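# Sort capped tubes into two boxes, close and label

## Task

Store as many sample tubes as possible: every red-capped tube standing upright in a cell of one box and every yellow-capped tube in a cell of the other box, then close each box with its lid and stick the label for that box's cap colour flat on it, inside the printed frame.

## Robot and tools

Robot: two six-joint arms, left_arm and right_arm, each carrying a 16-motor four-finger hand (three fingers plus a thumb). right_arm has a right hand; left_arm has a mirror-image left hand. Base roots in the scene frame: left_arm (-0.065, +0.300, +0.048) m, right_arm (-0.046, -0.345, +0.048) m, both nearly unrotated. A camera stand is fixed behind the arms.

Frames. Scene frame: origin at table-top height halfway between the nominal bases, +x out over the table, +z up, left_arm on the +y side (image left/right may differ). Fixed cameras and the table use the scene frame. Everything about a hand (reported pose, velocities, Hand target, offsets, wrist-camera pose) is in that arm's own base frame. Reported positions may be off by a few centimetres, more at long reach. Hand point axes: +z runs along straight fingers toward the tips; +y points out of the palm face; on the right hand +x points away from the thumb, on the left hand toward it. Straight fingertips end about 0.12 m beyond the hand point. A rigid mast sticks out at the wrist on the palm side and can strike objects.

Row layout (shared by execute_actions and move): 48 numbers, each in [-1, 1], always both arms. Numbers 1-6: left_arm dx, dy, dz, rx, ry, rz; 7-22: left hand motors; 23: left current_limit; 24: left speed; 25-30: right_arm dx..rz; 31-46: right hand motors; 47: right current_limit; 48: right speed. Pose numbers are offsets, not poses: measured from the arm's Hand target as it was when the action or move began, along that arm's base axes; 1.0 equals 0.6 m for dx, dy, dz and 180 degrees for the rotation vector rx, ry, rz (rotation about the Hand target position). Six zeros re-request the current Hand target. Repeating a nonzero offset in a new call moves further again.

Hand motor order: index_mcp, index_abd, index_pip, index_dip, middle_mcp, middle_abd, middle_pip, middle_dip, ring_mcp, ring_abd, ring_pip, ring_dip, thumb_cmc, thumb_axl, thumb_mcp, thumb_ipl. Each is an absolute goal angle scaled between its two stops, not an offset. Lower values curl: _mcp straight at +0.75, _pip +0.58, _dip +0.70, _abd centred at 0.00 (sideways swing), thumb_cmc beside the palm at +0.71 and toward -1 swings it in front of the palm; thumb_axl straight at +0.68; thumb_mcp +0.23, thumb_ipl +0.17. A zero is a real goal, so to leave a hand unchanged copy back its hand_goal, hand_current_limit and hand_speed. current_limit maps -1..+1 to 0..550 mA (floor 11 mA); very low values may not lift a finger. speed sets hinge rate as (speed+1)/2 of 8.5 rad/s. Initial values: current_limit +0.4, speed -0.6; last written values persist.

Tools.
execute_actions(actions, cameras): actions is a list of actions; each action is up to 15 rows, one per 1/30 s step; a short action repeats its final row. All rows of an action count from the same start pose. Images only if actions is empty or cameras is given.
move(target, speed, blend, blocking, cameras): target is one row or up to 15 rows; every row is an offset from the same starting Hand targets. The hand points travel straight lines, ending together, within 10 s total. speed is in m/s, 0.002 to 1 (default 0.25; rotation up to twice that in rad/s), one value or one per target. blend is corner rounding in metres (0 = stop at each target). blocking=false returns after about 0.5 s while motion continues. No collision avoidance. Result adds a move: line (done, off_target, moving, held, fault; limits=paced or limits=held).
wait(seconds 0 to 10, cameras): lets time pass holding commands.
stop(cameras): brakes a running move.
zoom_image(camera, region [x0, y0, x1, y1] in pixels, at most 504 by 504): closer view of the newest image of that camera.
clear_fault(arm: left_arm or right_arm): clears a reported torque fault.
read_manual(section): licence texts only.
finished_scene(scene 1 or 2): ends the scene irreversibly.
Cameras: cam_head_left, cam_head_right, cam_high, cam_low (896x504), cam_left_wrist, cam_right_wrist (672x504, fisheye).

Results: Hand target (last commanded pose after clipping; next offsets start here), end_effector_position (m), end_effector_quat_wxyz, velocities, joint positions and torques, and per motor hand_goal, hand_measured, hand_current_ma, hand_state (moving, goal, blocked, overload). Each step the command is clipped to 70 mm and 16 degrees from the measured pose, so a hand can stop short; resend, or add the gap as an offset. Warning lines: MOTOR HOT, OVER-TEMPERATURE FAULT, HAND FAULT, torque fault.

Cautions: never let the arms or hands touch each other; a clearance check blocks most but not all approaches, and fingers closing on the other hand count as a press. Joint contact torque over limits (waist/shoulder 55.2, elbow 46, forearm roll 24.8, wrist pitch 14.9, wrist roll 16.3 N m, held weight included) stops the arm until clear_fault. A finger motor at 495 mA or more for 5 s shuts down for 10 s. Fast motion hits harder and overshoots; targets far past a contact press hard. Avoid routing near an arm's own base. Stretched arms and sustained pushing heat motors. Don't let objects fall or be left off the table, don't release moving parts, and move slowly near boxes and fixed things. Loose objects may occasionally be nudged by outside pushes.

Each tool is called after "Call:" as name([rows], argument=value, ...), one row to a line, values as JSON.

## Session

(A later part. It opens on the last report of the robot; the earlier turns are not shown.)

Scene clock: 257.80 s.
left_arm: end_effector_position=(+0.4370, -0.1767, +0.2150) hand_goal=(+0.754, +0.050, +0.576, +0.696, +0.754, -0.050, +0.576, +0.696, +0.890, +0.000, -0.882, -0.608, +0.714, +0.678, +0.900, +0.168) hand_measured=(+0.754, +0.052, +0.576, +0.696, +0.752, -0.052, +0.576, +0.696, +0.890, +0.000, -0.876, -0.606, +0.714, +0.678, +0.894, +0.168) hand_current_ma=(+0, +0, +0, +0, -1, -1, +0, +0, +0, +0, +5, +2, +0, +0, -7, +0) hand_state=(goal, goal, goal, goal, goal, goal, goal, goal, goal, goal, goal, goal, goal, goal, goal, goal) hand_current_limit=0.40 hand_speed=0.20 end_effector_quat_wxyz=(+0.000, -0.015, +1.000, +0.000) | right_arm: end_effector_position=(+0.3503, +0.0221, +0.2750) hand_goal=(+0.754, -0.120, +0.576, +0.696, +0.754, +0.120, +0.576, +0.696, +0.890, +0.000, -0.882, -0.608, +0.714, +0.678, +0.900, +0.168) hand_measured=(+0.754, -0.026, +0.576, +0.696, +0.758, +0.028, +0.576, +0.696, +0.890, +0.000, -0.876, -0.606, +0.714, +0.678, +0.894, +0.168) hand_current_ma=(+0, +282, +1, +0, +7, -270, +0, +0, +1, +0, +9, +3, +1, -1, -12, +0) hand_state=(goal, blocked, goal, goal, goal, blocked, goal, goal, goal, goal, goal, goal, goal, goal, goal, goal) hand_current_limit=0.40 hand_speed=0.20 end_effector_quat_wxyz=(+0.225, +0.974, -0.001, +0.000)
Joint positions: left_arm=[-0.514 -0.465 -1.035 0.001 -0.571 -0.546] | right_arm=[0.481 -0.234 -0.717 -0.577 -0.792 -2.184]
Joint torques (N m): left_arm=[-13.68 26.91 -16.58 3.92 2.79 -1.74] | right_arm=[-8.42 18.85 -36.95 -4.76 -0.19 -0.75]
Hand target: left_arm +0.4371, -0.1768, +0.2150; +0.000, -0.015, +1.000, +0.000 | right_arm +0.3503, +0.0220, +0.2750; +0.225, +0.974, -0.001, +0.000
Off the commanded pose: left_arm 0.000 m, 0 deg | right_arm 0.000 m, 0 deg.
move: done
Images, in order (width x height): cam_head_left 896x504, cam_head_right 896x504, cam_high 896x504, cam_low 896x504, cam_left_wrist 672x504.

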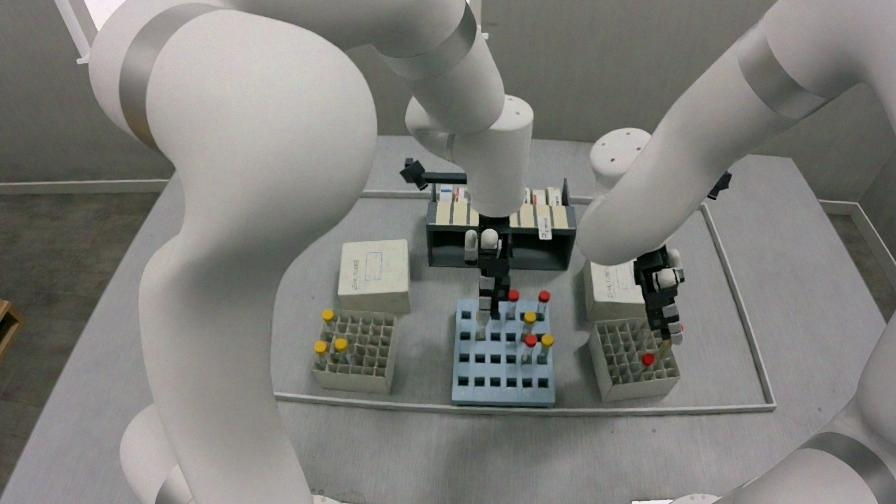

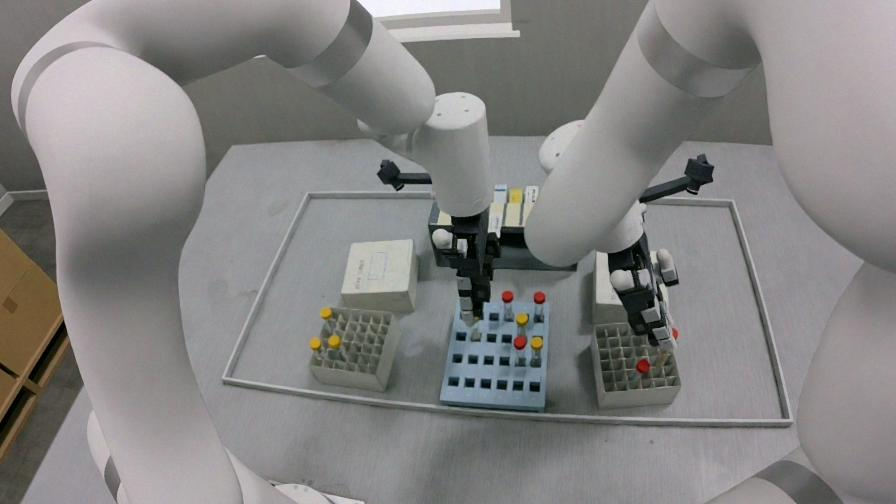

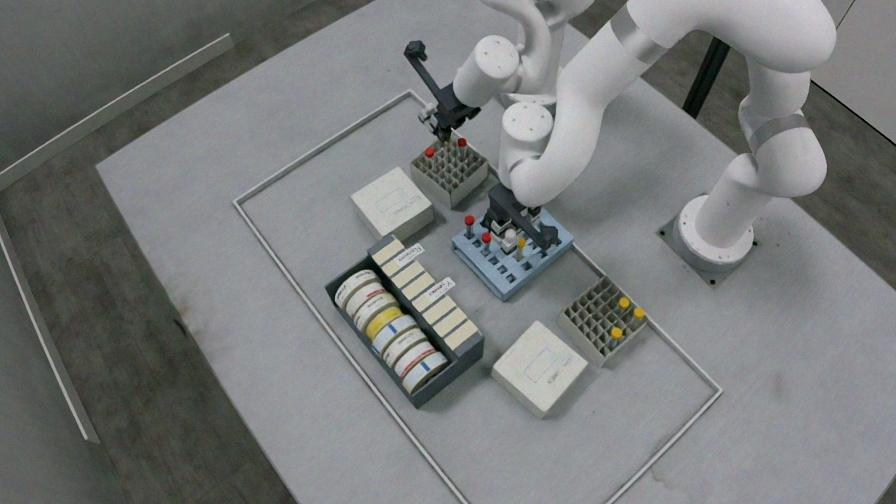

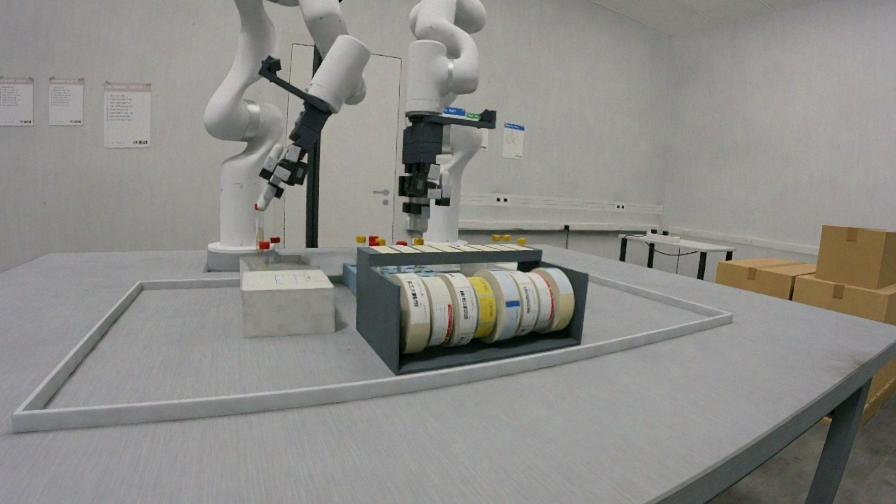

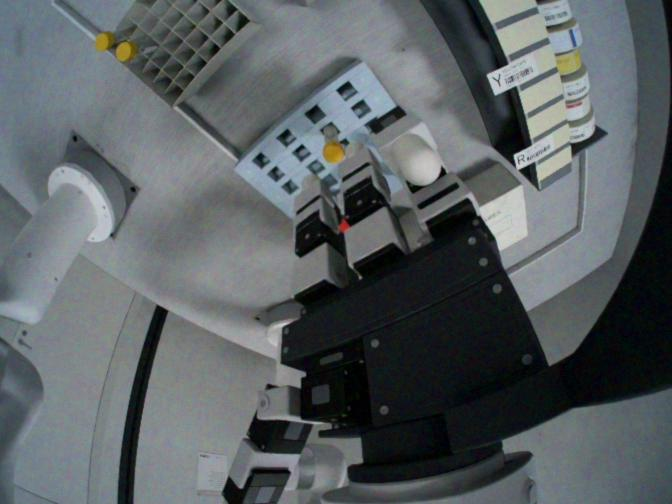

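Call:
zoom_image(camera="cam_head_left", region=[590, 300, 690, 400])

Call:
zoom_image(camera="cam_head_right", region=[590, 310, 690, 410])

Call:
zoom_image(camera="cam_left_wrist", region=[290, 120, 380, 200])

Call:
zoom_image(camera="cam_high", region=[400, 100, 500, 200])

Scaled by 5.040 from the camera's 896x504 image, which has a finer 1280x720 frame.

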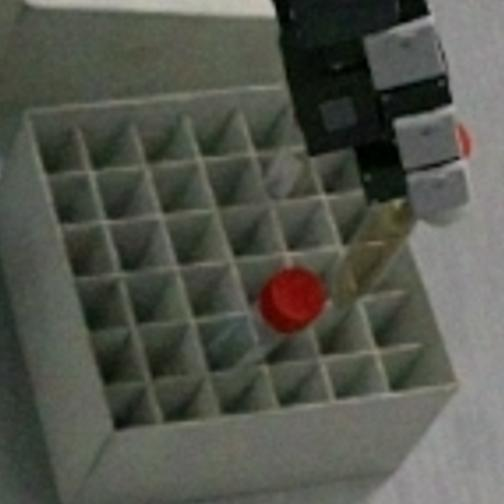

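Scaled by 5.040 from the camera's 896x504 image, which has a finer 1280x720 frame.

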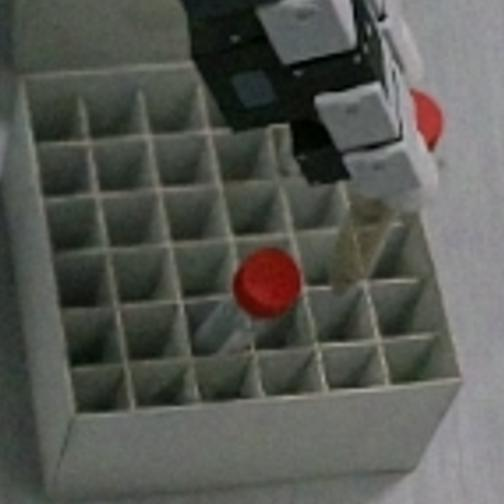

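Scaled by 5.600 from the camera's 672x504 image, which has a finer 960x720 frame.

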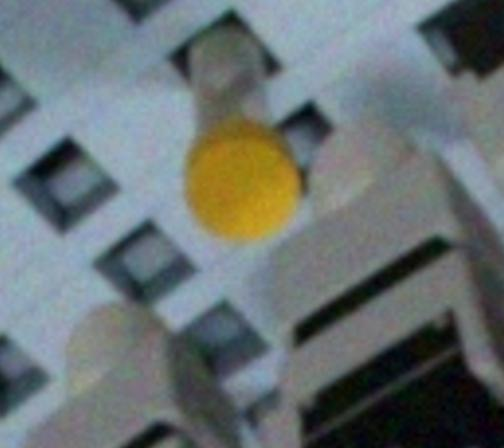

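Scaled by 5.040 from the camera's 896x504 image, which has a finer 1280x720 frame.

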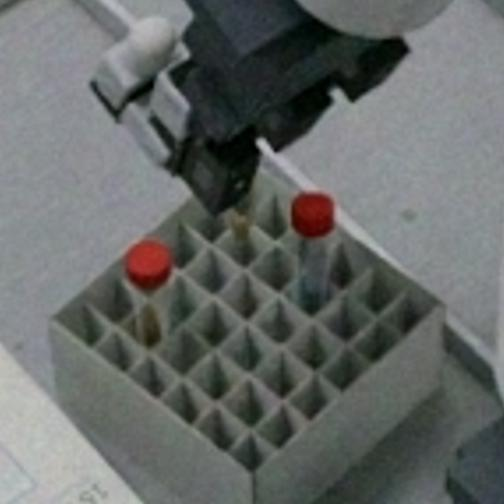

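Call:
move([
  [0,0,-0.0517,0,0,0,0.754,0.05,0.576,0.696,0.754,-0.05,0.576,0.696,0.89,0,-0.883,-0.609,0.714,0.678,0.9,0.168,0.4,0.2,0,0,-0.12,0,0,0,0.754,-0.12,0.576,0.696,0.754,0.12,0.576,0.696,0.89,0,-0.883,-0.609,0.714,0.678,0.9,0.168,0.4,0.2],
  [0,0,-0.0517,0,0,0,0.754,-0.12,0.576,0.696,0.754,0.12,0.576,0.696,0.89,0,-0.883,-0.609,0.714,0.678,0.9,0.168,0.4,0.2,0,0,-0.12,0,0,0,0.754,0.05,0.576,0.696,0.754,-0.05,0.576,0.696,0.89,0,-0.883,-0.609,0.714,0.678,0.9,0.168,0.4,0.2],
  [0,0,0.2,0,0,0,0.754,-0.12,0.576,0.696,0.754,0.12,0.576,0.696,0.89,0,-0.883,-0.609,0.714,0.678,0.9,0.168,0.4,0.2,0,0,0.12,0,0,0,0.754,0.05,0.576,0.696,0.754,-0.05,0.576,0.696,0.89,0,-0.883,-0.609,0.714,0.678,0.9,0.168,0.4,0.2],
  [-0.0208,0.4123,0.2,0,0,0,0.754,-0.12,0.576,0.696,0.754,0.12,0.576,0.696,0.89,0,-0.883,-0.609,0.714,0.678,0.9,0.168,0.4,0.2,0.1895,0.3663,0.025,0.1444,0,0,0.754,0.05,0.576,0.696,0.754,-0.05,0.576,0.696,0.89,0,-0.883,-0.609,0.714,0.678,0.9,0.168,0.4,0.2],
  [-0.0208,0.4123,0.0583,0,0,0,0.754,-0.12,0.576,0.696,0.754,0.12,0.576,0.696,0.89,0,-0.883,-0.609,0.714,0.678,0.9,0.168,0.4,0.2,0.1895,0.3663,-0.1,0.1444,0,0,0.754,0.05,0.576,0.696,0.754,-0.05,0.576,0.696,0.89,0,-0.883,-0.609,0.714,0.678,0.9,0.168,0.4,0.2],
], speed=[0.15,0.2,0.3,0.35,0.2], blend=[0,0,0.02,0,0], cameras=["cam_low","cam_head_left","cam_head_right","cam_high","cam_right_wrist"])

Scene clock: 268.57 s.
left_arm: end_effector_position=(+0.4246, +0.0706, +0.2500) hand_goal=(+0.754, -0.120, +0.576, +0.696, +0.754, +0.120, +0.576, +0.696, +0.890, +0.000, -0.882, -0.608, +0.714, +0.678, +0.900, +0.168) hand_measured=(+0.752, -0.028, +0.576, +0.696, +0.752, +0.024, +0.576, +0.696, +0.890, +0.000, -0.876, -0.606, +0.714, +0.678, +0.894, +0.168) hand_current_ma=(-1, +209, +0, +0, -1, -219, +0, +0, +0, +0, +5, +2, +0, +0, -7, +0) hand_state=(goal, blocked, goal, goal, goal, blocked, goal, goal, goal, goal, goal, goal, goal, goal, goal, goal) hand_current_limit=0.40 hand_speed=0.20 end_effector_quat_wxyz=(+0.000, -0.015, +1.000, +0.000) | right_arm: end_effector_position=(+0.4639, +0.2418, +0.2150) hand_goal=(+0.754, +0.050, +0.576, +0.696, +0.754, -0.050, +0.576, +0.696, +0.890, +0.000, -0.882, -0.608, +0.714, +0.678, +0.900, +0.168) hand_measured=(+0.754, +0.052, +0.576, +0.696, +0.756, -0.052, +0.578, +0.696, +0.890, +0.000, -0.876, -0.606, +0.714, +0.678, +0.894, +0.168) hand_current_ma=(+1, +1, +0, +0, +2, -1, +1, +0, +1, +0, +9, +3, +1, -1, -11, +0) hand_state=(goal, goal, goal, goal, goal, goal, goal, goal, goal, goal, goal, goal, goal, goal, goal, goal) hand_current_limit=0.40 hand_speed=0.20 end_effector_quat_wxyz=(+0.000, +1.000, -0.001, +0.000)
Joint positions: left_arm=[-0.031 -0.235 -0.817 0.002 -0.583 -0.063] | right_arm=[0.591 -0.58 -1.212 0 -0.632 -2.548]
Joint torques (N m): left_arm=[16.2 18.92 -11.91 3.93 2.86 -1.7] | right_arm=[-10.03 36.22 -33.48 2.31 1.27 -1.04]
Hand target: left_arm +0.4246, +0.0706, +0.2500; +0.000, -0.015, +1.000, +0.000 | right_arm +0.4640, +0.2418, +0.2150; +0.000, +1.000, -0.001, +0.000
Off the commanded pose: left_arm 0.000 m, 0 deg | right_arm 0.000 m, 0 deg.
move: done
Images, in order (width x height): cam_head_left 896x504, cam_head_right 896x504, cam_high 896x504, cam_low 896x504, cam_right_wrist 672x504.

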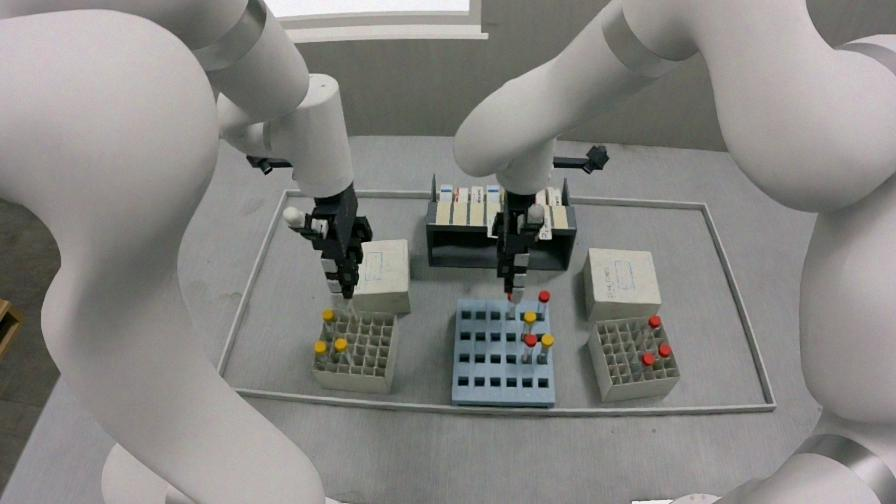

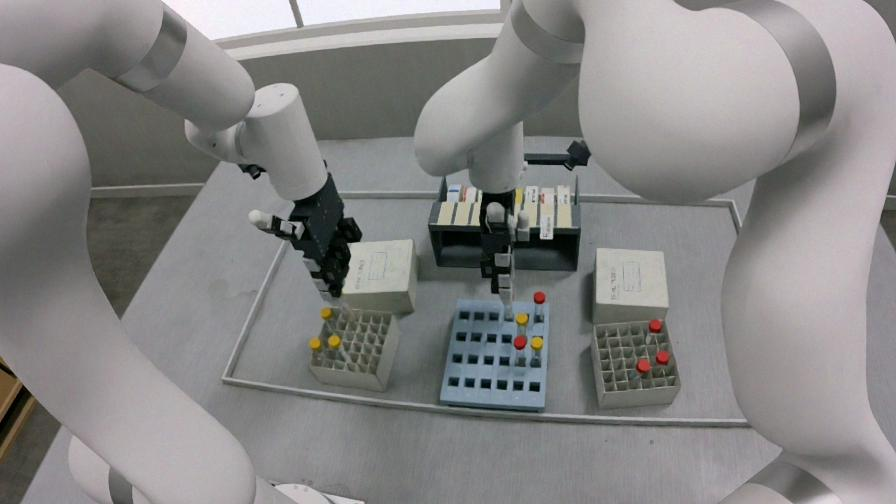

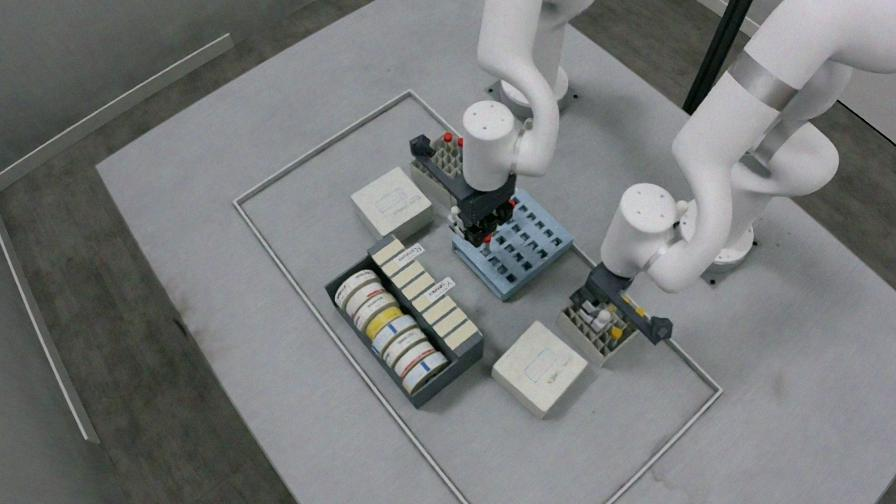

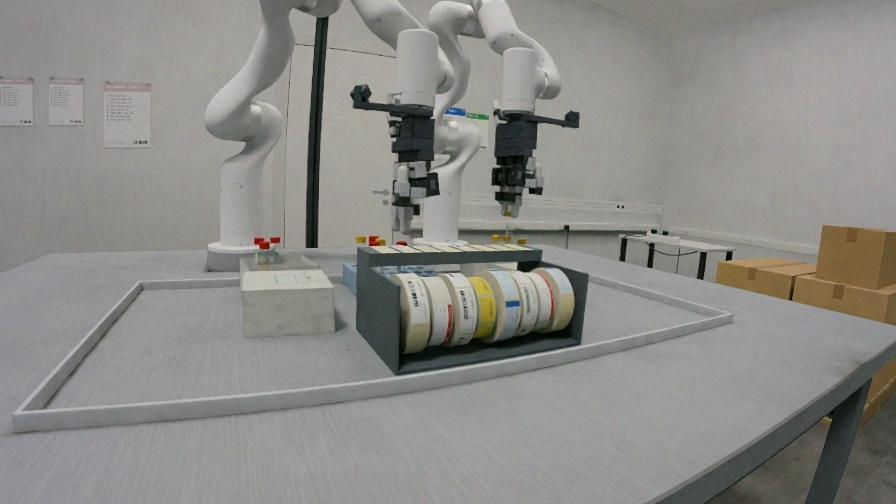

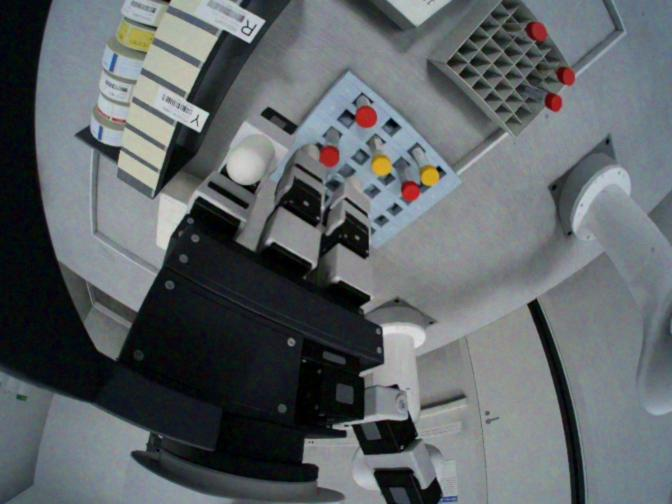

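Call:
zoom_image(camera="cam_right_wrist", region=[290, 120, 380, 200])

Call:
zoom_image(camera="cam_head_left", region=[300, 290, 420, 400])

Call:
zoom_image(camera="cam_right_wrist", region=[60, 0, 300, 200])

Scaled by 5.600 from the camera's 672x504 image, which has a finer 960x720 frame.

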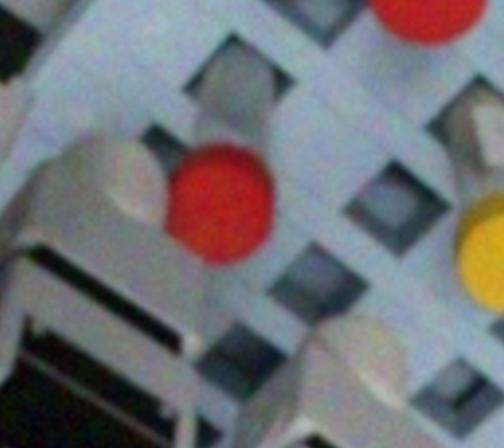

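Scaled by 4.200 from the camera's 896x504 image, which has a finer 1280x720 frame.

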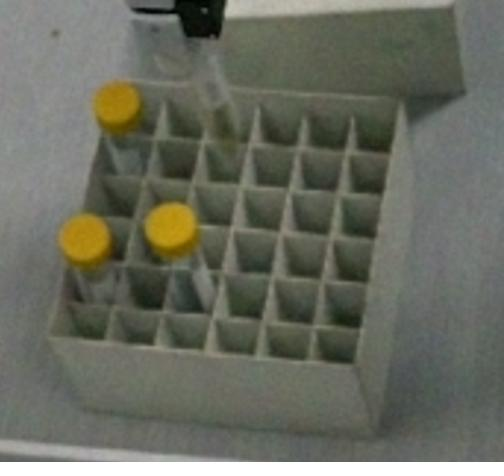

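Scaled by 2.100 from the camera's 672x504 image, which has a finer 960x720 frame.

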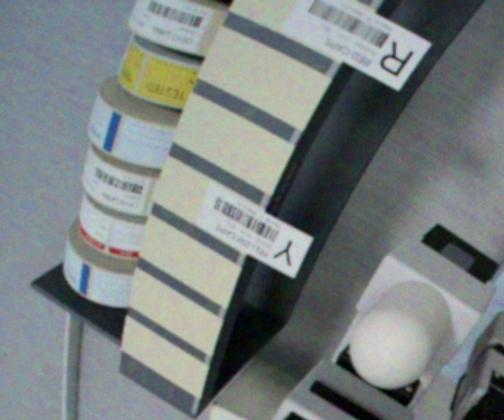

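Call:
move([
  [0,0,-0.12,0,0,0,0.754,-0.12,0.576,0.696,0.754,0.12,0.576,0.696,0.89,0,-0.883,-0.609,0.714,0.678,0.9,0.168,0.4,0.2,0.003,0.0103,-0.0517,0,0,0,0.754,0.05,0.576,0.696,0.754,-0.05,0.576,0.696,0.89,0,-0.883,-0.609,0.714,0.678,0.9,0.168,0.4,0.2],
  [0,0,-0.12,0,0,0,0.754,0.05,0.576,0.696,0.754,-0.05,0.576,0.696,0.89,0,-0.883,-0.609,0.714,0.678,0.9,0.168,0.4,0.2,0.003,0.0103,-0.0517,0,0,0,0.754,-0.12,0.576,0.696,0.754,0.12,0.576,0.696,0.89,0,-0.883,-0.609,0.714,0.678,0.9,0.168,0.4,0.2],
  [0,0,0.0667,0,0,0,0.754,0.05,0.576,0.696,0.754,-0.05,0.576,0.696,0.89,0,-0.883,-0.609,0.714,0.678,0.9,0.168,0.4,0.2,0.003,0.0103,0.2,0,0,0,0.754,-0.12,0.576,0.696,0.754,0.12,0.576,0.696,0.89,0,-0.883,-0.609,0.714,0.678,0.9,0.168,0.4,0.2],
  [0.0208,-0.5635,0.0667,0,0,0,0.754,0.05,0.576,0.696,0.754,-0.05,0.576,0.696,0.89,0,-0.883,-0.609,0.714,0.678,0.9,0.168,0.4,0.2,-0.0878,-0.38,0.2,0,0,0,0.754,-0.12,0.576,0.696,0.754,0.12,0.576,0.696,0.89,0,-0.883,-0.609,0.714,0.678,0.9,0.168,0.4,0.2],
  [0.0208,-0.5635,-0.0583,0,0,0,0.754,0.03,0.576,0.696,0.754,-0.05,0.576,0.696,0.89,0,-0.883,-0.609,0.714,0.678,0.9,0.168,0.4,0.2,-0.0878,-0.38,0.0583,0,0,0,0.754,-0.12,0.576,0.696,0.754,0.12,0.576,0.696,0.89,0,-0.883,-0.609,0.714,0.678,0.9,0.168,0.4,0.2],
], speed=[0.2,0.2,0.3,0.4,0.2], blend=[0,0,0.02,0,0], cameras=["cam_low","cam_head_left","cam_head_right","cam_high","cam_left_wrist"])

Scene clock: 277.93 s.
left_arm: end_effector_position=(+0.4311, -0.1832, +0.2905) hand_goal=(+0.754, +0.050, +0.576, +0.696, +0.754, -0.050, +0.576, +0.696, +0.890, +0.000, -0.882, -0.608, +0.714, +0.678, +0.900, +0.168) hand_measured=(+0.752, +0.052, +0.576, +0.696, +0.752, -0.052, +0.576, +0.696, +0.890, +0.000, -0.876, -0.606, +0.714, +0.678, +0.894, +0.168) hand_current_ma=(+0, +0, +0, +0, -1, -1, +0, +0, +0, +0, +5, +2, +0, +0, -7, +0) hand_state=(goal, goal, goal, goal, goal, goal, goal, goal, goal, goal, goal, goal, goal, goal, goal, goal) hand_current_limit=0.40 hand_speed=0.20 end_effector_quat_wxyz=(+0.000, -0.014, +1.000, -0.003) | right_arm: end_effector_position=(+0.4114, +0.0143, +0.3350) hand_goal=(+0.754, -0.120, +0.576, +0.696, +0.754, +0.120, +0.576, +0.696, +0.890, +0.000, -0.882, -0.608, +0.714, +0.678, +0.900, +0.168) hand_measured=(+0.754, -0.028, +0.576, +0.696, +0.754, +0.030, +0.578, +0.696, +0.890, +0.000, -0.876, -0.606, +0.714, +0.678, +0.894, +0.168) hand_current_ma=(-1, +273, +0, +0, +0, -268, +1, +0, +1, +0, +9, +3, +1, -1, -11, +0) hand_state=(goal, blocked, goal, goal, goal, blocked, goal, goal, goal, goal, goal, goal, goal, goal, goal, goal) hand_current_limit=0.40 hand_speed=0.20 end_effector_quat_wxyz=(+0.000, +1.000, -0.001, +0.000)
Joint positions: left_arm=[-0.528 -0.349 -1.074 -0.008 -0.722 -0.55] | right_arm=[0.225 -0.101 -0.881 0 -0.781 -2.915]
Joint torques (N m): left_arm=[16.49 43.7 -9.79 -2.07 2.81 1.79] | right_arm=[-10.08 47.32 -20.03 5.51 0.55 -1.09]
Hand target: left_arm +0.4312, -0.1832, +0.2904; +0.000, -0.014, +1.000, -0.003 (not the last commanded pose) | right_arm +0.4114, +0.0143, +0.3350; +0.000, +1.000, -0.001, +0.000 (not the last commanded pose)
Off the commanded pose: left_arm 0.113 m, 0 deg | right_arm 0.085 m, 0 deg.
move: held (left_arm; a check stopped the path), off_target (right_arm; braked when a check withheld steps of left_arm); path passed 3 of 5 targets; target 5's new numbers were not sent; limits=held
pose unreachable (left arm): on one or more control steps of this call, first in action 0 (counted from 0), this arm could not follow its commanded pose, so it was not sent that pose on those steps. It may still have moved: this result reports where it is.
cause: moving toward the commanded pose would bring a part of the arm too close to another arm (a part of this arm just beyond joint 5 (wrist pitch) and a part of the right arm just beyond its joint 4 (forearm roll), 52 mm apart when this arm was first held).
Images, in order (width x height): cam_head_left 896x504, cam_head_right 896x504, cam_high 896x504, cam_low 896x504, cam_left_wrist 672x504.

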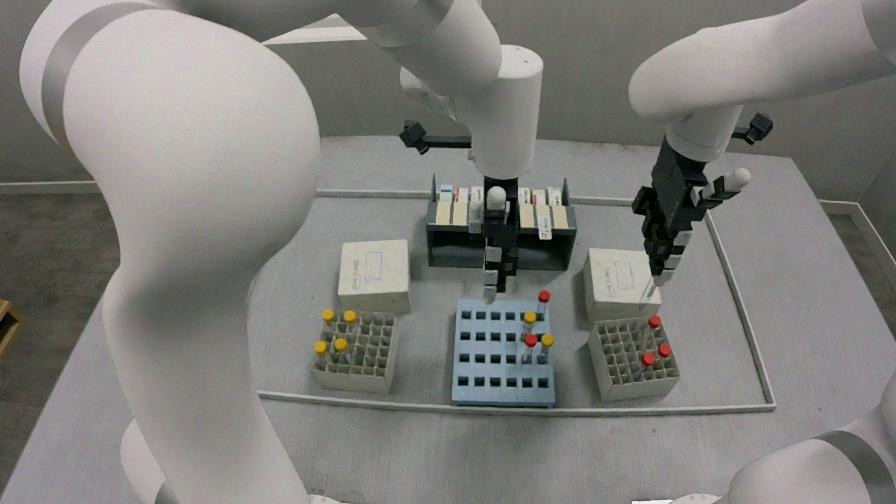

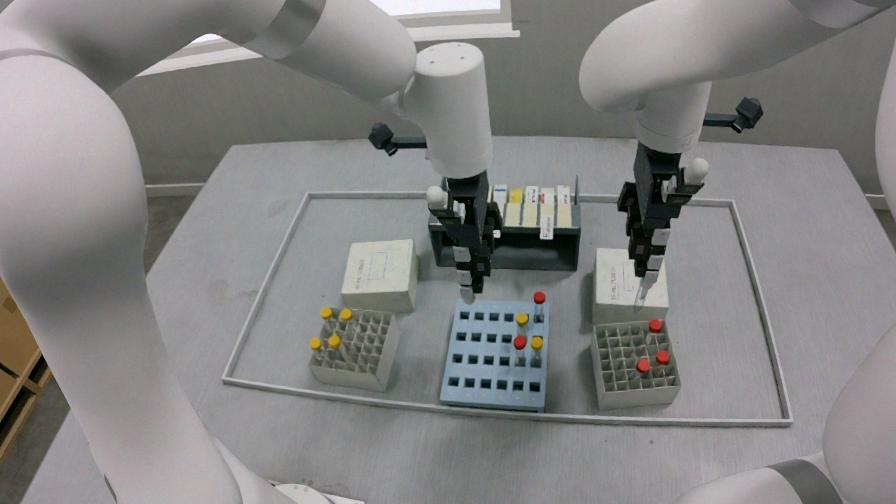

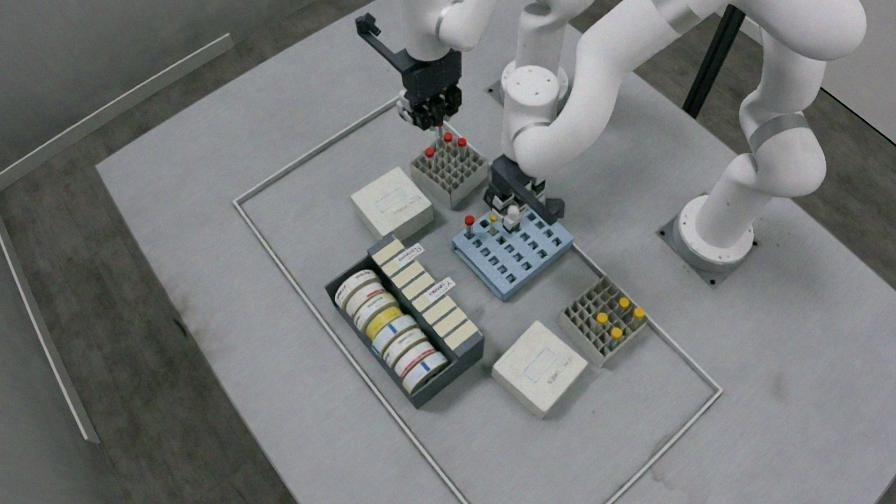

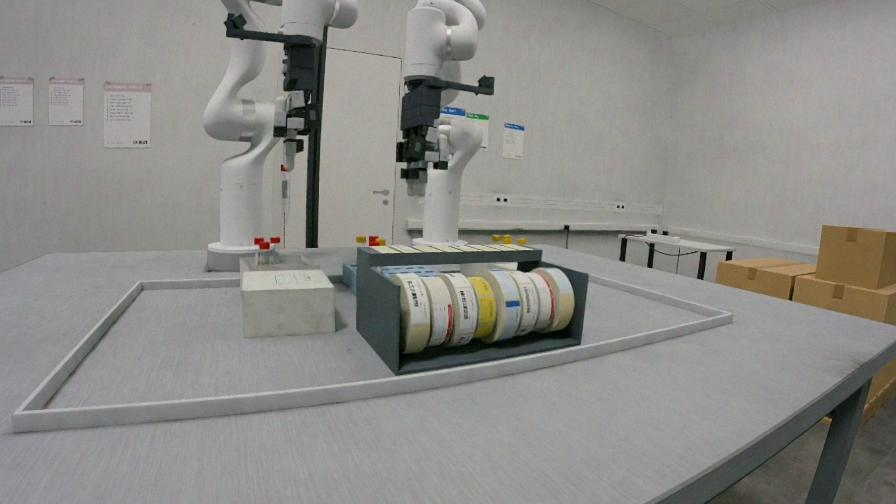

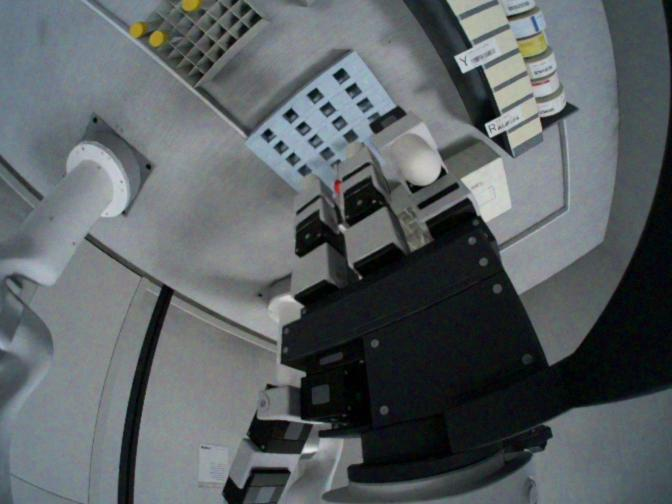

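Call:
move(target=[0,0.01,0,0,0,0,0.754,0.05,0.576,0.696,0.754,-0.05,0.576,0.696,0.89,0,-0.883,-0.609,0.714,0.678,0.9,0.168,0.4,0.2,-0.0002,-0.0008,-0.1417,0,0,0,0.754,-0.12,0.576,0.696,0.754,0.12,0.576,0.696,0.89,0,-0.883,-0.609,0.714,0.678,0.9,0.168,0.4,0.2], speed=0.25, cameras=["cam_head_left","cam_head_right","cam_high"])

Scene clock: 281.97 s.
left_arm: end_effector_position=(+0.4312, -0.1772, +0.2905) hand_goal=(+0.754, +0.050, +0.576, +0.696, +0.754, -0.050, +0.576, +0.696, +0.890, +0.000, -0.882, -0.608, +0.714, +0.678, +0.900, +0.168) hand_measured=(+0.752, +0.052, +0.576, +0.696, +0.752, -0.052, +0.576, +0.696, +0.890, +0.000, -0.876, -0.606, +0.714, +0.678, +0.894, +0.168) hand_current_ma=(+0, +0, +0, +0, -1, -1, +0, +0, +0, +0, +5, +2, +0, +0, -7, +0) hand_state=(goal, goal, goal, goal, goal, goal, goal, goal, goal, goal, goal, goal, goal, goal, goal, goal) hand_current_limit=0.40 hand_speed=0.20 end_effector_quat_wxyz=(+0.000, -0.014, +1.000, -0.003) | right_arm: end_effector_position=(+0.4112, +0.0138, +0.2500) hand_goal=(+0.754, -0.120, +0.576, +0.696, +0.754, +0.120, +0.576, +0.696, +0.890, +0.000, -0.882, -0.608, +0.714, +0.678, +0.900, +0.168) hand_measured=(+0.754, -0.028, +0.576, +0.696, +0.754, +0.030, +0.578, +0.696, +0.890, +0.000, -0.876, -0.606, +0.714, +0.678, +0.894, +0.168) hand_current_ma=(-1, +273, +0, +0, +0, -268, +1, +0, +1, +0, +9, +3, +1, -1, -11, +0) hand_state=(goal, blocked, goal, goal, goal, blocked, goal, goal, goal, goal, goal, goal, goal, goal, goal, goal) hand_current_limit=0.40 hand_speed=0.20 end_effector_quat_wxyz=(+0.000, +1.000, -0.001, +0.000)
Joint positions: left_arm=[-0.518 -0.342 -1.065 -0.008 -0.719 -0.54] | right_arm=[0.224 -0.224 -0.803 0 -0.58 -2.915]
Joint torques (N m): left_arm=[16.07 43.41 -9.85 -2.25 2.8 1.76] | right_arm=[-9.68 19.24 -28.88 -3.62 1.2 -1]
Hand target: left_arm +0.4312, -0.1772, +0.2904; +0.000, -0.014, +1.000, -0.003 | right_arm +0.4113, +0.0138, +0.2500; +0.000, +1.000, -0.001, +0.000
Off the commanded pose: left_arm 0.000 m, 0 deg | right_arm 0.000 m, 0 deg.
move: done
Images, in order (width x height): cam_head_left 896x504, cam_head_right 896x504, cam_high 896x504.

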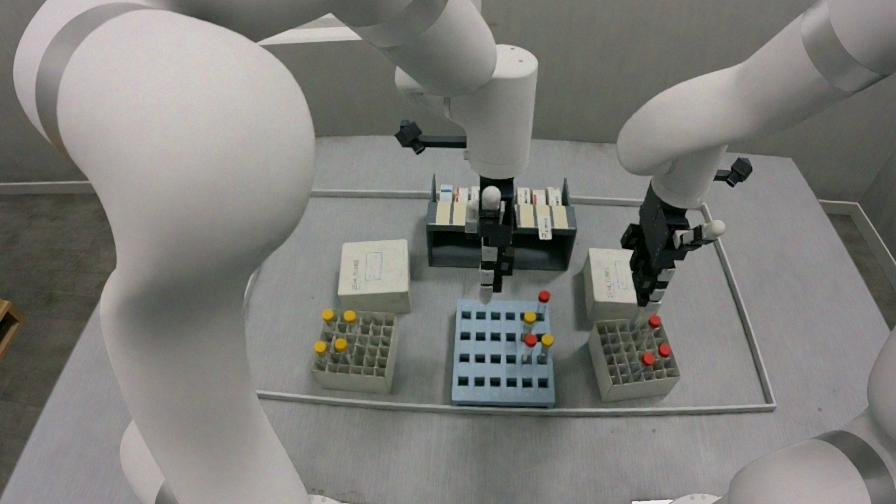

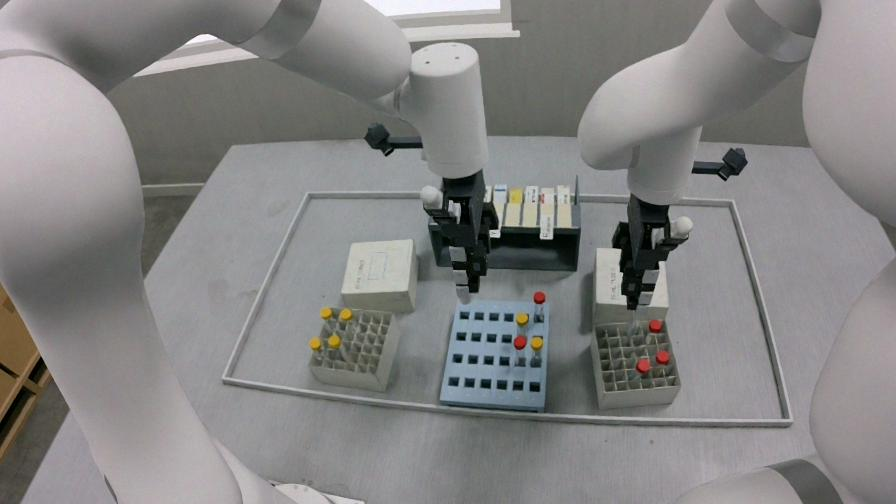

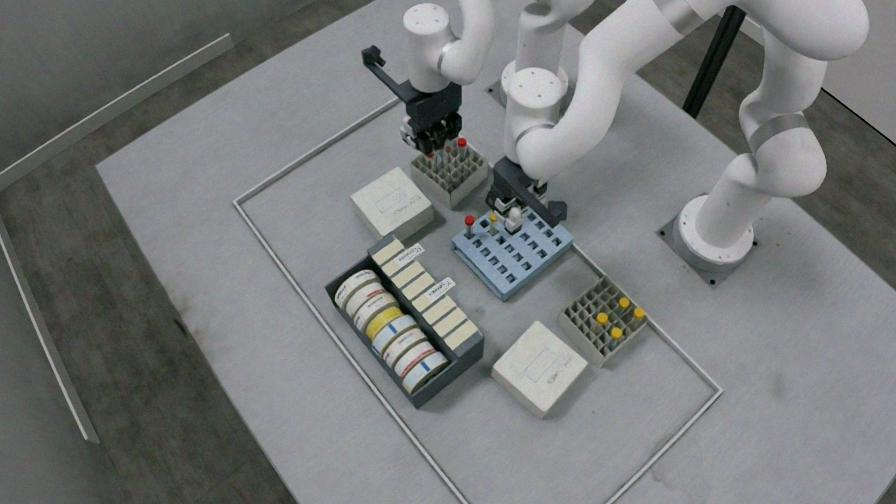

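Call:
zoom_image(camera="cam_head_left", region=[580, 290, 690, 400])

Call:
zoom_image(camera="cam_head_right", region=[590, 300, 690, 410])

Scaled by 4.582 from the camera's 896x504 image, which has a finer 1280x720 frame.

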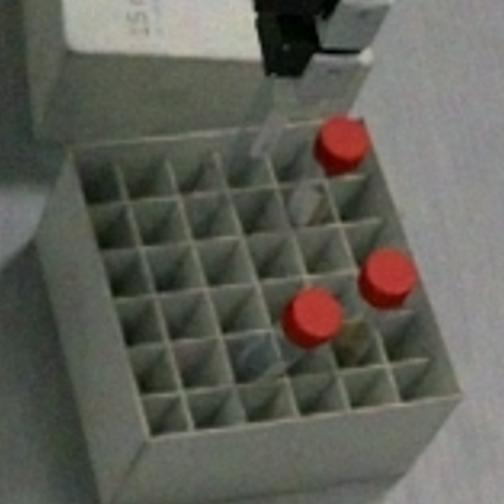

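Scaled by 4.582 from the camera's 896x504 image, which has a finer 1280x720 frame.

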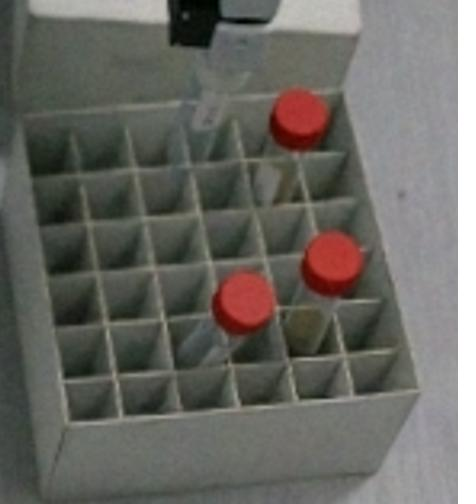

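Call:
zoom_image(camera="cam_head_right", region=[610, 305, 660, 355])

Call:
zoom_image(camera="cam_head_left", region=[610, 300, 660, 350])

Call:
zoom_image(camera="cam_high", region=[410, 120, 490, 200])

Scaled by 10.080 from the camera's 896x504 image, which has a finer 1280x720 frame.

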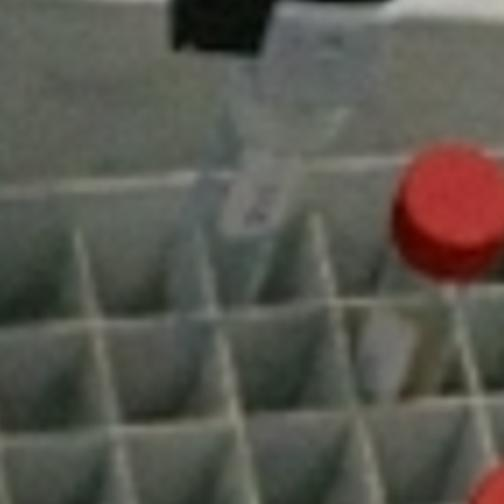

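Scaled by 10.080 from the camera's 896x504 image, which has a finer 1280x720 frame.

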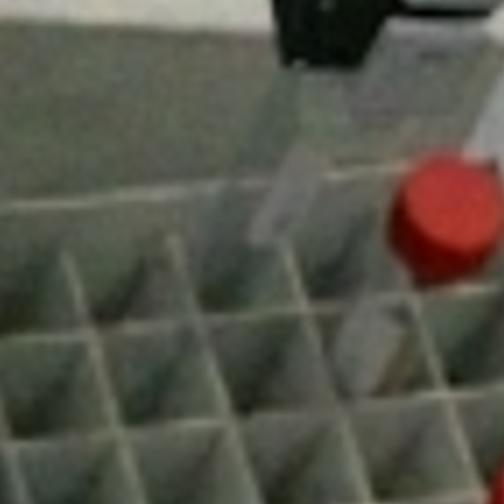

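Scaled by 6.300 from the camera's 896x504 image, which has a finer 1280x720 frame.

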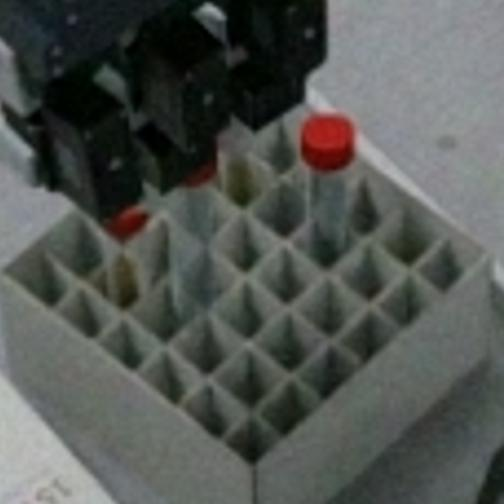

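Call:
zoom_image(camera="cam_high", region=[420, 140, 460, 180])

Scaled by 12.600 from the camera's 896x504 image, which has a finer 1280x720 frame.

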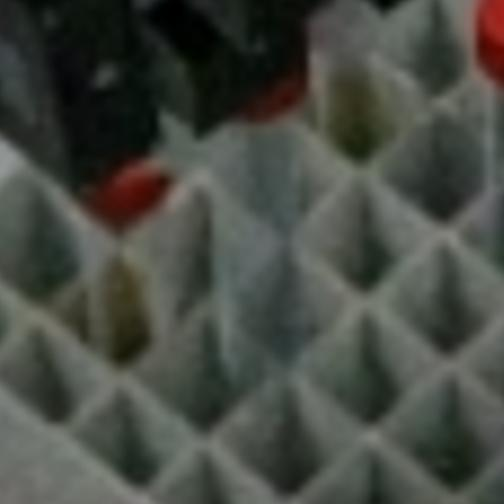

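Call:
move([
  [0,0,0,0,0,0,0.754,0.05,0.576,0.696,0.754,-0.05,0.576,0.696,0.89,0,-0.883,-0.609,0.714,0.678,0.9,0.168,0.4,0.2,0.002,0.007,0,0,0,0,0.754,-0.12,0.576,0.696,0.754,0.12,0.576,0.696,0.89,0,-0.883,-0.609,0.714,0.678,0.9,0.168,0.4,0.2],
  [0,0,0,0,0,0,0.754,0.05,0.576,0.696,0.754,-0.05,0.576,0.696,0.89,0,-0.883,-0.609,0.714,0.678,0.9,0.168,0.4,0.2,0.002,0.007,-0.12,0,0,0,0.754,-0.12,0.576,0.696,0.754,0.12,0.576,0.696,0.89,0,-0.883,-0.609,0.714,0.678,0.9,0.168,0.4,0.2],
  [0,0,0,0,0,0,0.754,0.05,0.576,0.696,0.754,-0.05,0.576,0.696,0.89,0,-0.883,-0.609,0.714,0.678,0.9,0.168,0.4,0.2,0.002,0.007,-0.12,0,0,0,0.754,0.05,0.576,0.696,0.754,-0.05,0.576,0.696,0.89,0,-0.883,-0.609,0.714,0.678,0.9,0.168,0.4,0.2],
  [0,0,0,0,0,0,0.754,0.05,0.576,0.696,0.754,-0.05,0.576,0.696,0.89,0,-0.883,-0.609,0.714,0.678,0.9,0.168,0.4,0.2,0.002,0.007,0.0667,0,0,0,0.754,0.05,0.576,0.696,0.754,-0.05,0.576,0.696,0.89,0,-0.883,-0.609,0.714,0.678,0.9,0.168,0.4,0.2],
  [0.0049,-0.06,0,0.0019,0,0.0006,0.754,0.05,0.576,0.696,0.754,-0.05,0.576,0.696,0.89,0,-0.883,-0.609,0.714,0.678,0.9,0.168,0.4,0.2,0.002,-0.14,0.0667,0,0,0,0.754,0.05,0.576,0.696,0.754,-0.05,0.576,0.696,0.89,0,-0.883,-0.609,0.714,0.678,0.9,0.168,0.4,0.2],
  [0.0098,-0.1505,-0.05,0.0019,0,0.0006,0.754,0.03,0.576,0.696,0.754,-0.05,0.576,0.696,0.89,0,-0.883,-0.609,0.714,0.678,0.9,0.168,0.4,0.2,0.002,-0.15,0.0667,0,0,0,0.754,0.05,0.576,0.696,0.754,-0.05,0.576,0.696,0.89,0,-0.883,-0.609,0.714,0.678,0.9,0.168,0.4,0.2],
  [0.0098,-0.1505,-0.1257,0.0019,0,0.0006,0.754,0.03,0.576,0.696,0.754,-0.05,0.576,0.696,0.89,0,-0.883,-0.609,0.714,0.678,0.9,0.168,0.4,0.2,0.002,-0.15,0.0667,0,0,0,0.754,0.05,0.576,0.696,0.754,-0.05,0.576,0.696,0.89,0,-0.883,-0.609,0.714,0.678,0.9,0.168,0.4,0.2],
], speed=[0.1,0.15,0.2,0.3,0.3,0.3,0.2], blend=[0.003,0,0,0.02,0.02,0.01,0], cameras=["cam_head_left","cam_head_right","cam_high","cam_left_wrist"])

Scene clock: 296.37 s.
left_arm: end_effector_position=(+0.4370, -0.2675, +0.2151) hand_goal=(+0.754, +0.030, +0.576, +0.696, +0.754, -0.050, +0.576, +0.696, +0.890, +0.000, -0.882, -0.608, +0.714, +0.678, +0.900, +0.168) hand_measured=(+0.752, +0.034, +0.576, +0.696, +0.752, -0.052, +0.576, +0.696, +0.890, +0.000, -0.876, -0.606, +0.714, +0.678, +0.894, +0.168) hand_current_ma=(+0, +2, +0, +0, -1, -1, +0, +0, +0, +0, +5, +2, +0, +0, -7, +0) hand_state=(goal, goal, goal, goal, goal, goal, goal, goal, goal, goal, goal, goal, goal, goal, goal, goal) hand_current_limit=0.40 hand_speed=0.20 end_effector_quat_wxyz=(+0.000, -0.015, +1.000, +0.000) | right_arm: end_effector_position=(+0.4125, -0.0762, +0.2900) hand_goal=(+0.754, +0.050, +0.576, +0.696, +0.754, -0.050, +0.576, +0.696, +0.890, +0.000, -0.882, -0.608, +0.714, +0.678, +0.900, +0.168) hand_measured=(+0.752, +0.050, +0.576, +0.696, +0.754, -0.050, +0.578, +0.696, +0.890, +0.000, -0.876, -0.606, +0.714, +0.678, +0.894, +0.168) hand_current_ma=(-1, +1, +0, +0, -1, -1, +1, +0, +1, +0, +9, +3, +1, -1, -11, +0) hand_state=(goal, goal, goal, goal, goal, goal, goal, goal, goal, goal, goal, goal, goal, goal, goal, goal) hand_current_limit=0.40 hand_speed=0.20 end_effector_quat_wxyz=(+0.000, +1.000, -0.001, +0.000)
Joint positions: left_arm=[-0.65 -0.568 -1.194 0 -0.625 -0.68] | right_arm=[0.02 -0.137 -0.808 0 -0.671 -3.119]
Joint torques (N m): left_arm=[-11.74 31.9 -9.37 1.07 2.82 -0.88] | right_arm=[-10.14 16.85 -41.34 5.29 -1.71 -0.18]
Hand target: left_arm +0.4370, -0.2675, +0.2150; +0.000, -0.015, +1.000, +0.000 | right_arm +0.4125, -0.0762, +0.2900; +0.000, +1.000, -0.001, +0.000
Off the commanded pose: left_arm 0.000 m, 0 deg | right_arm 0.000 m, 0 deg.
move: done; blend cut to 0.0022 m at target 1, 0 m at target 6
Images, in order (width x height): cam_head_left 896x504, cam_head_right 896x504, cam_high 896x504, cam_left_wrist 672x504.

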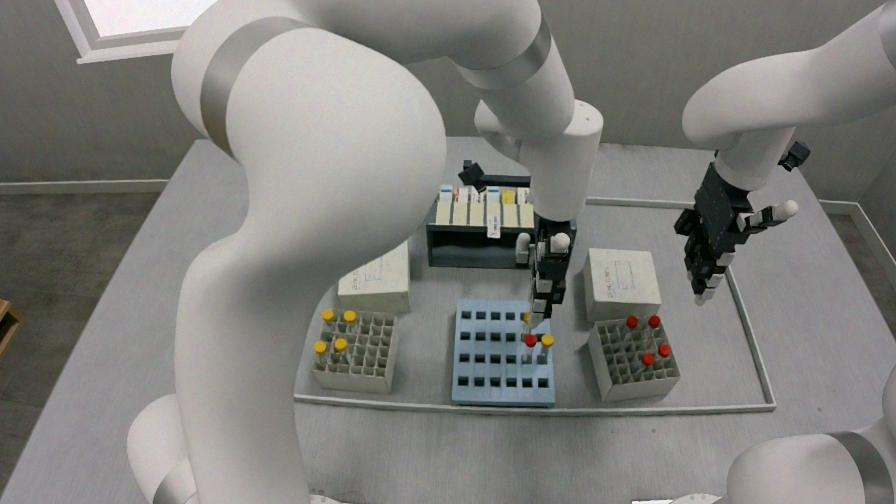

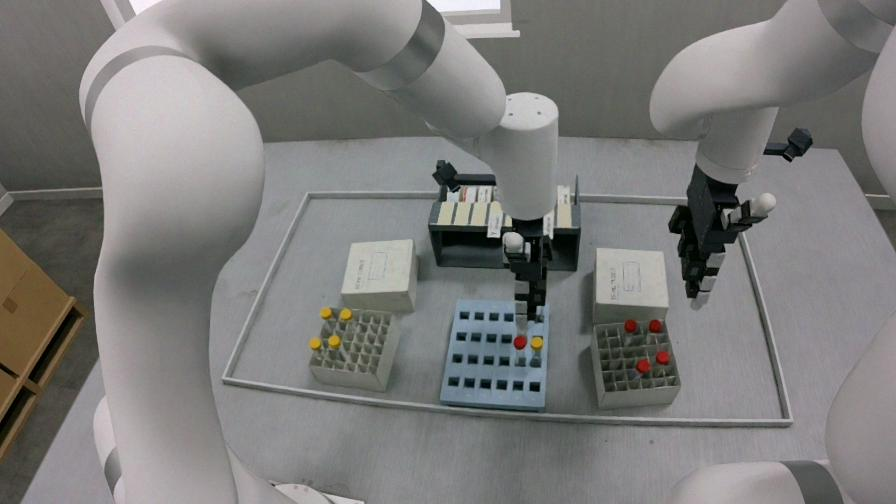

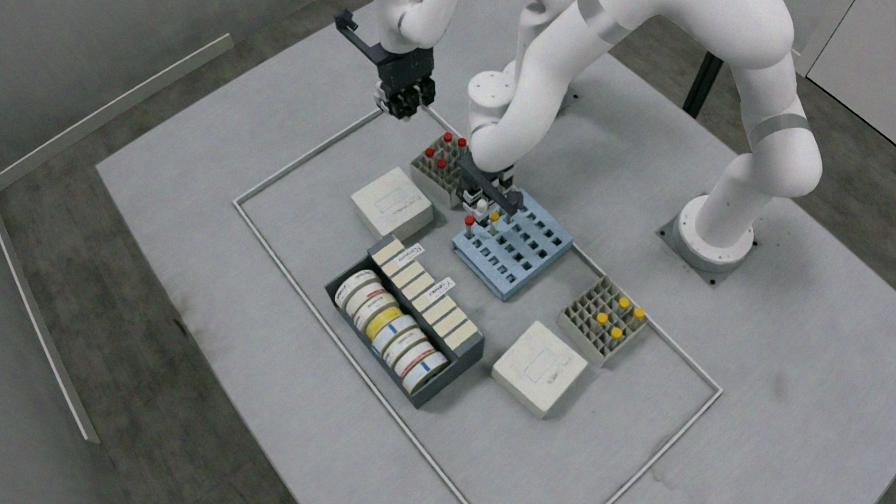

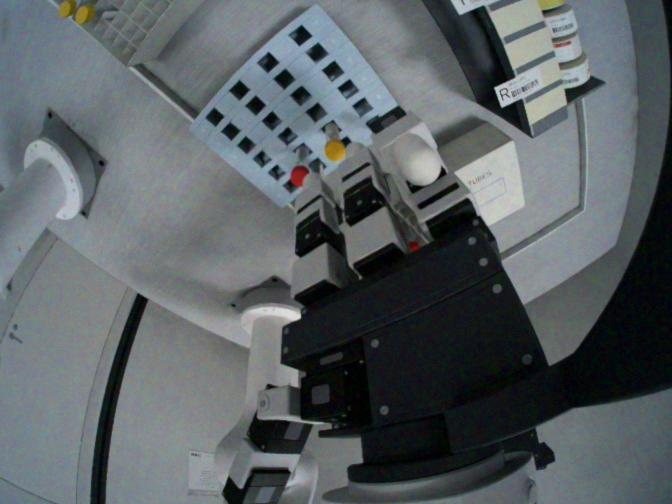

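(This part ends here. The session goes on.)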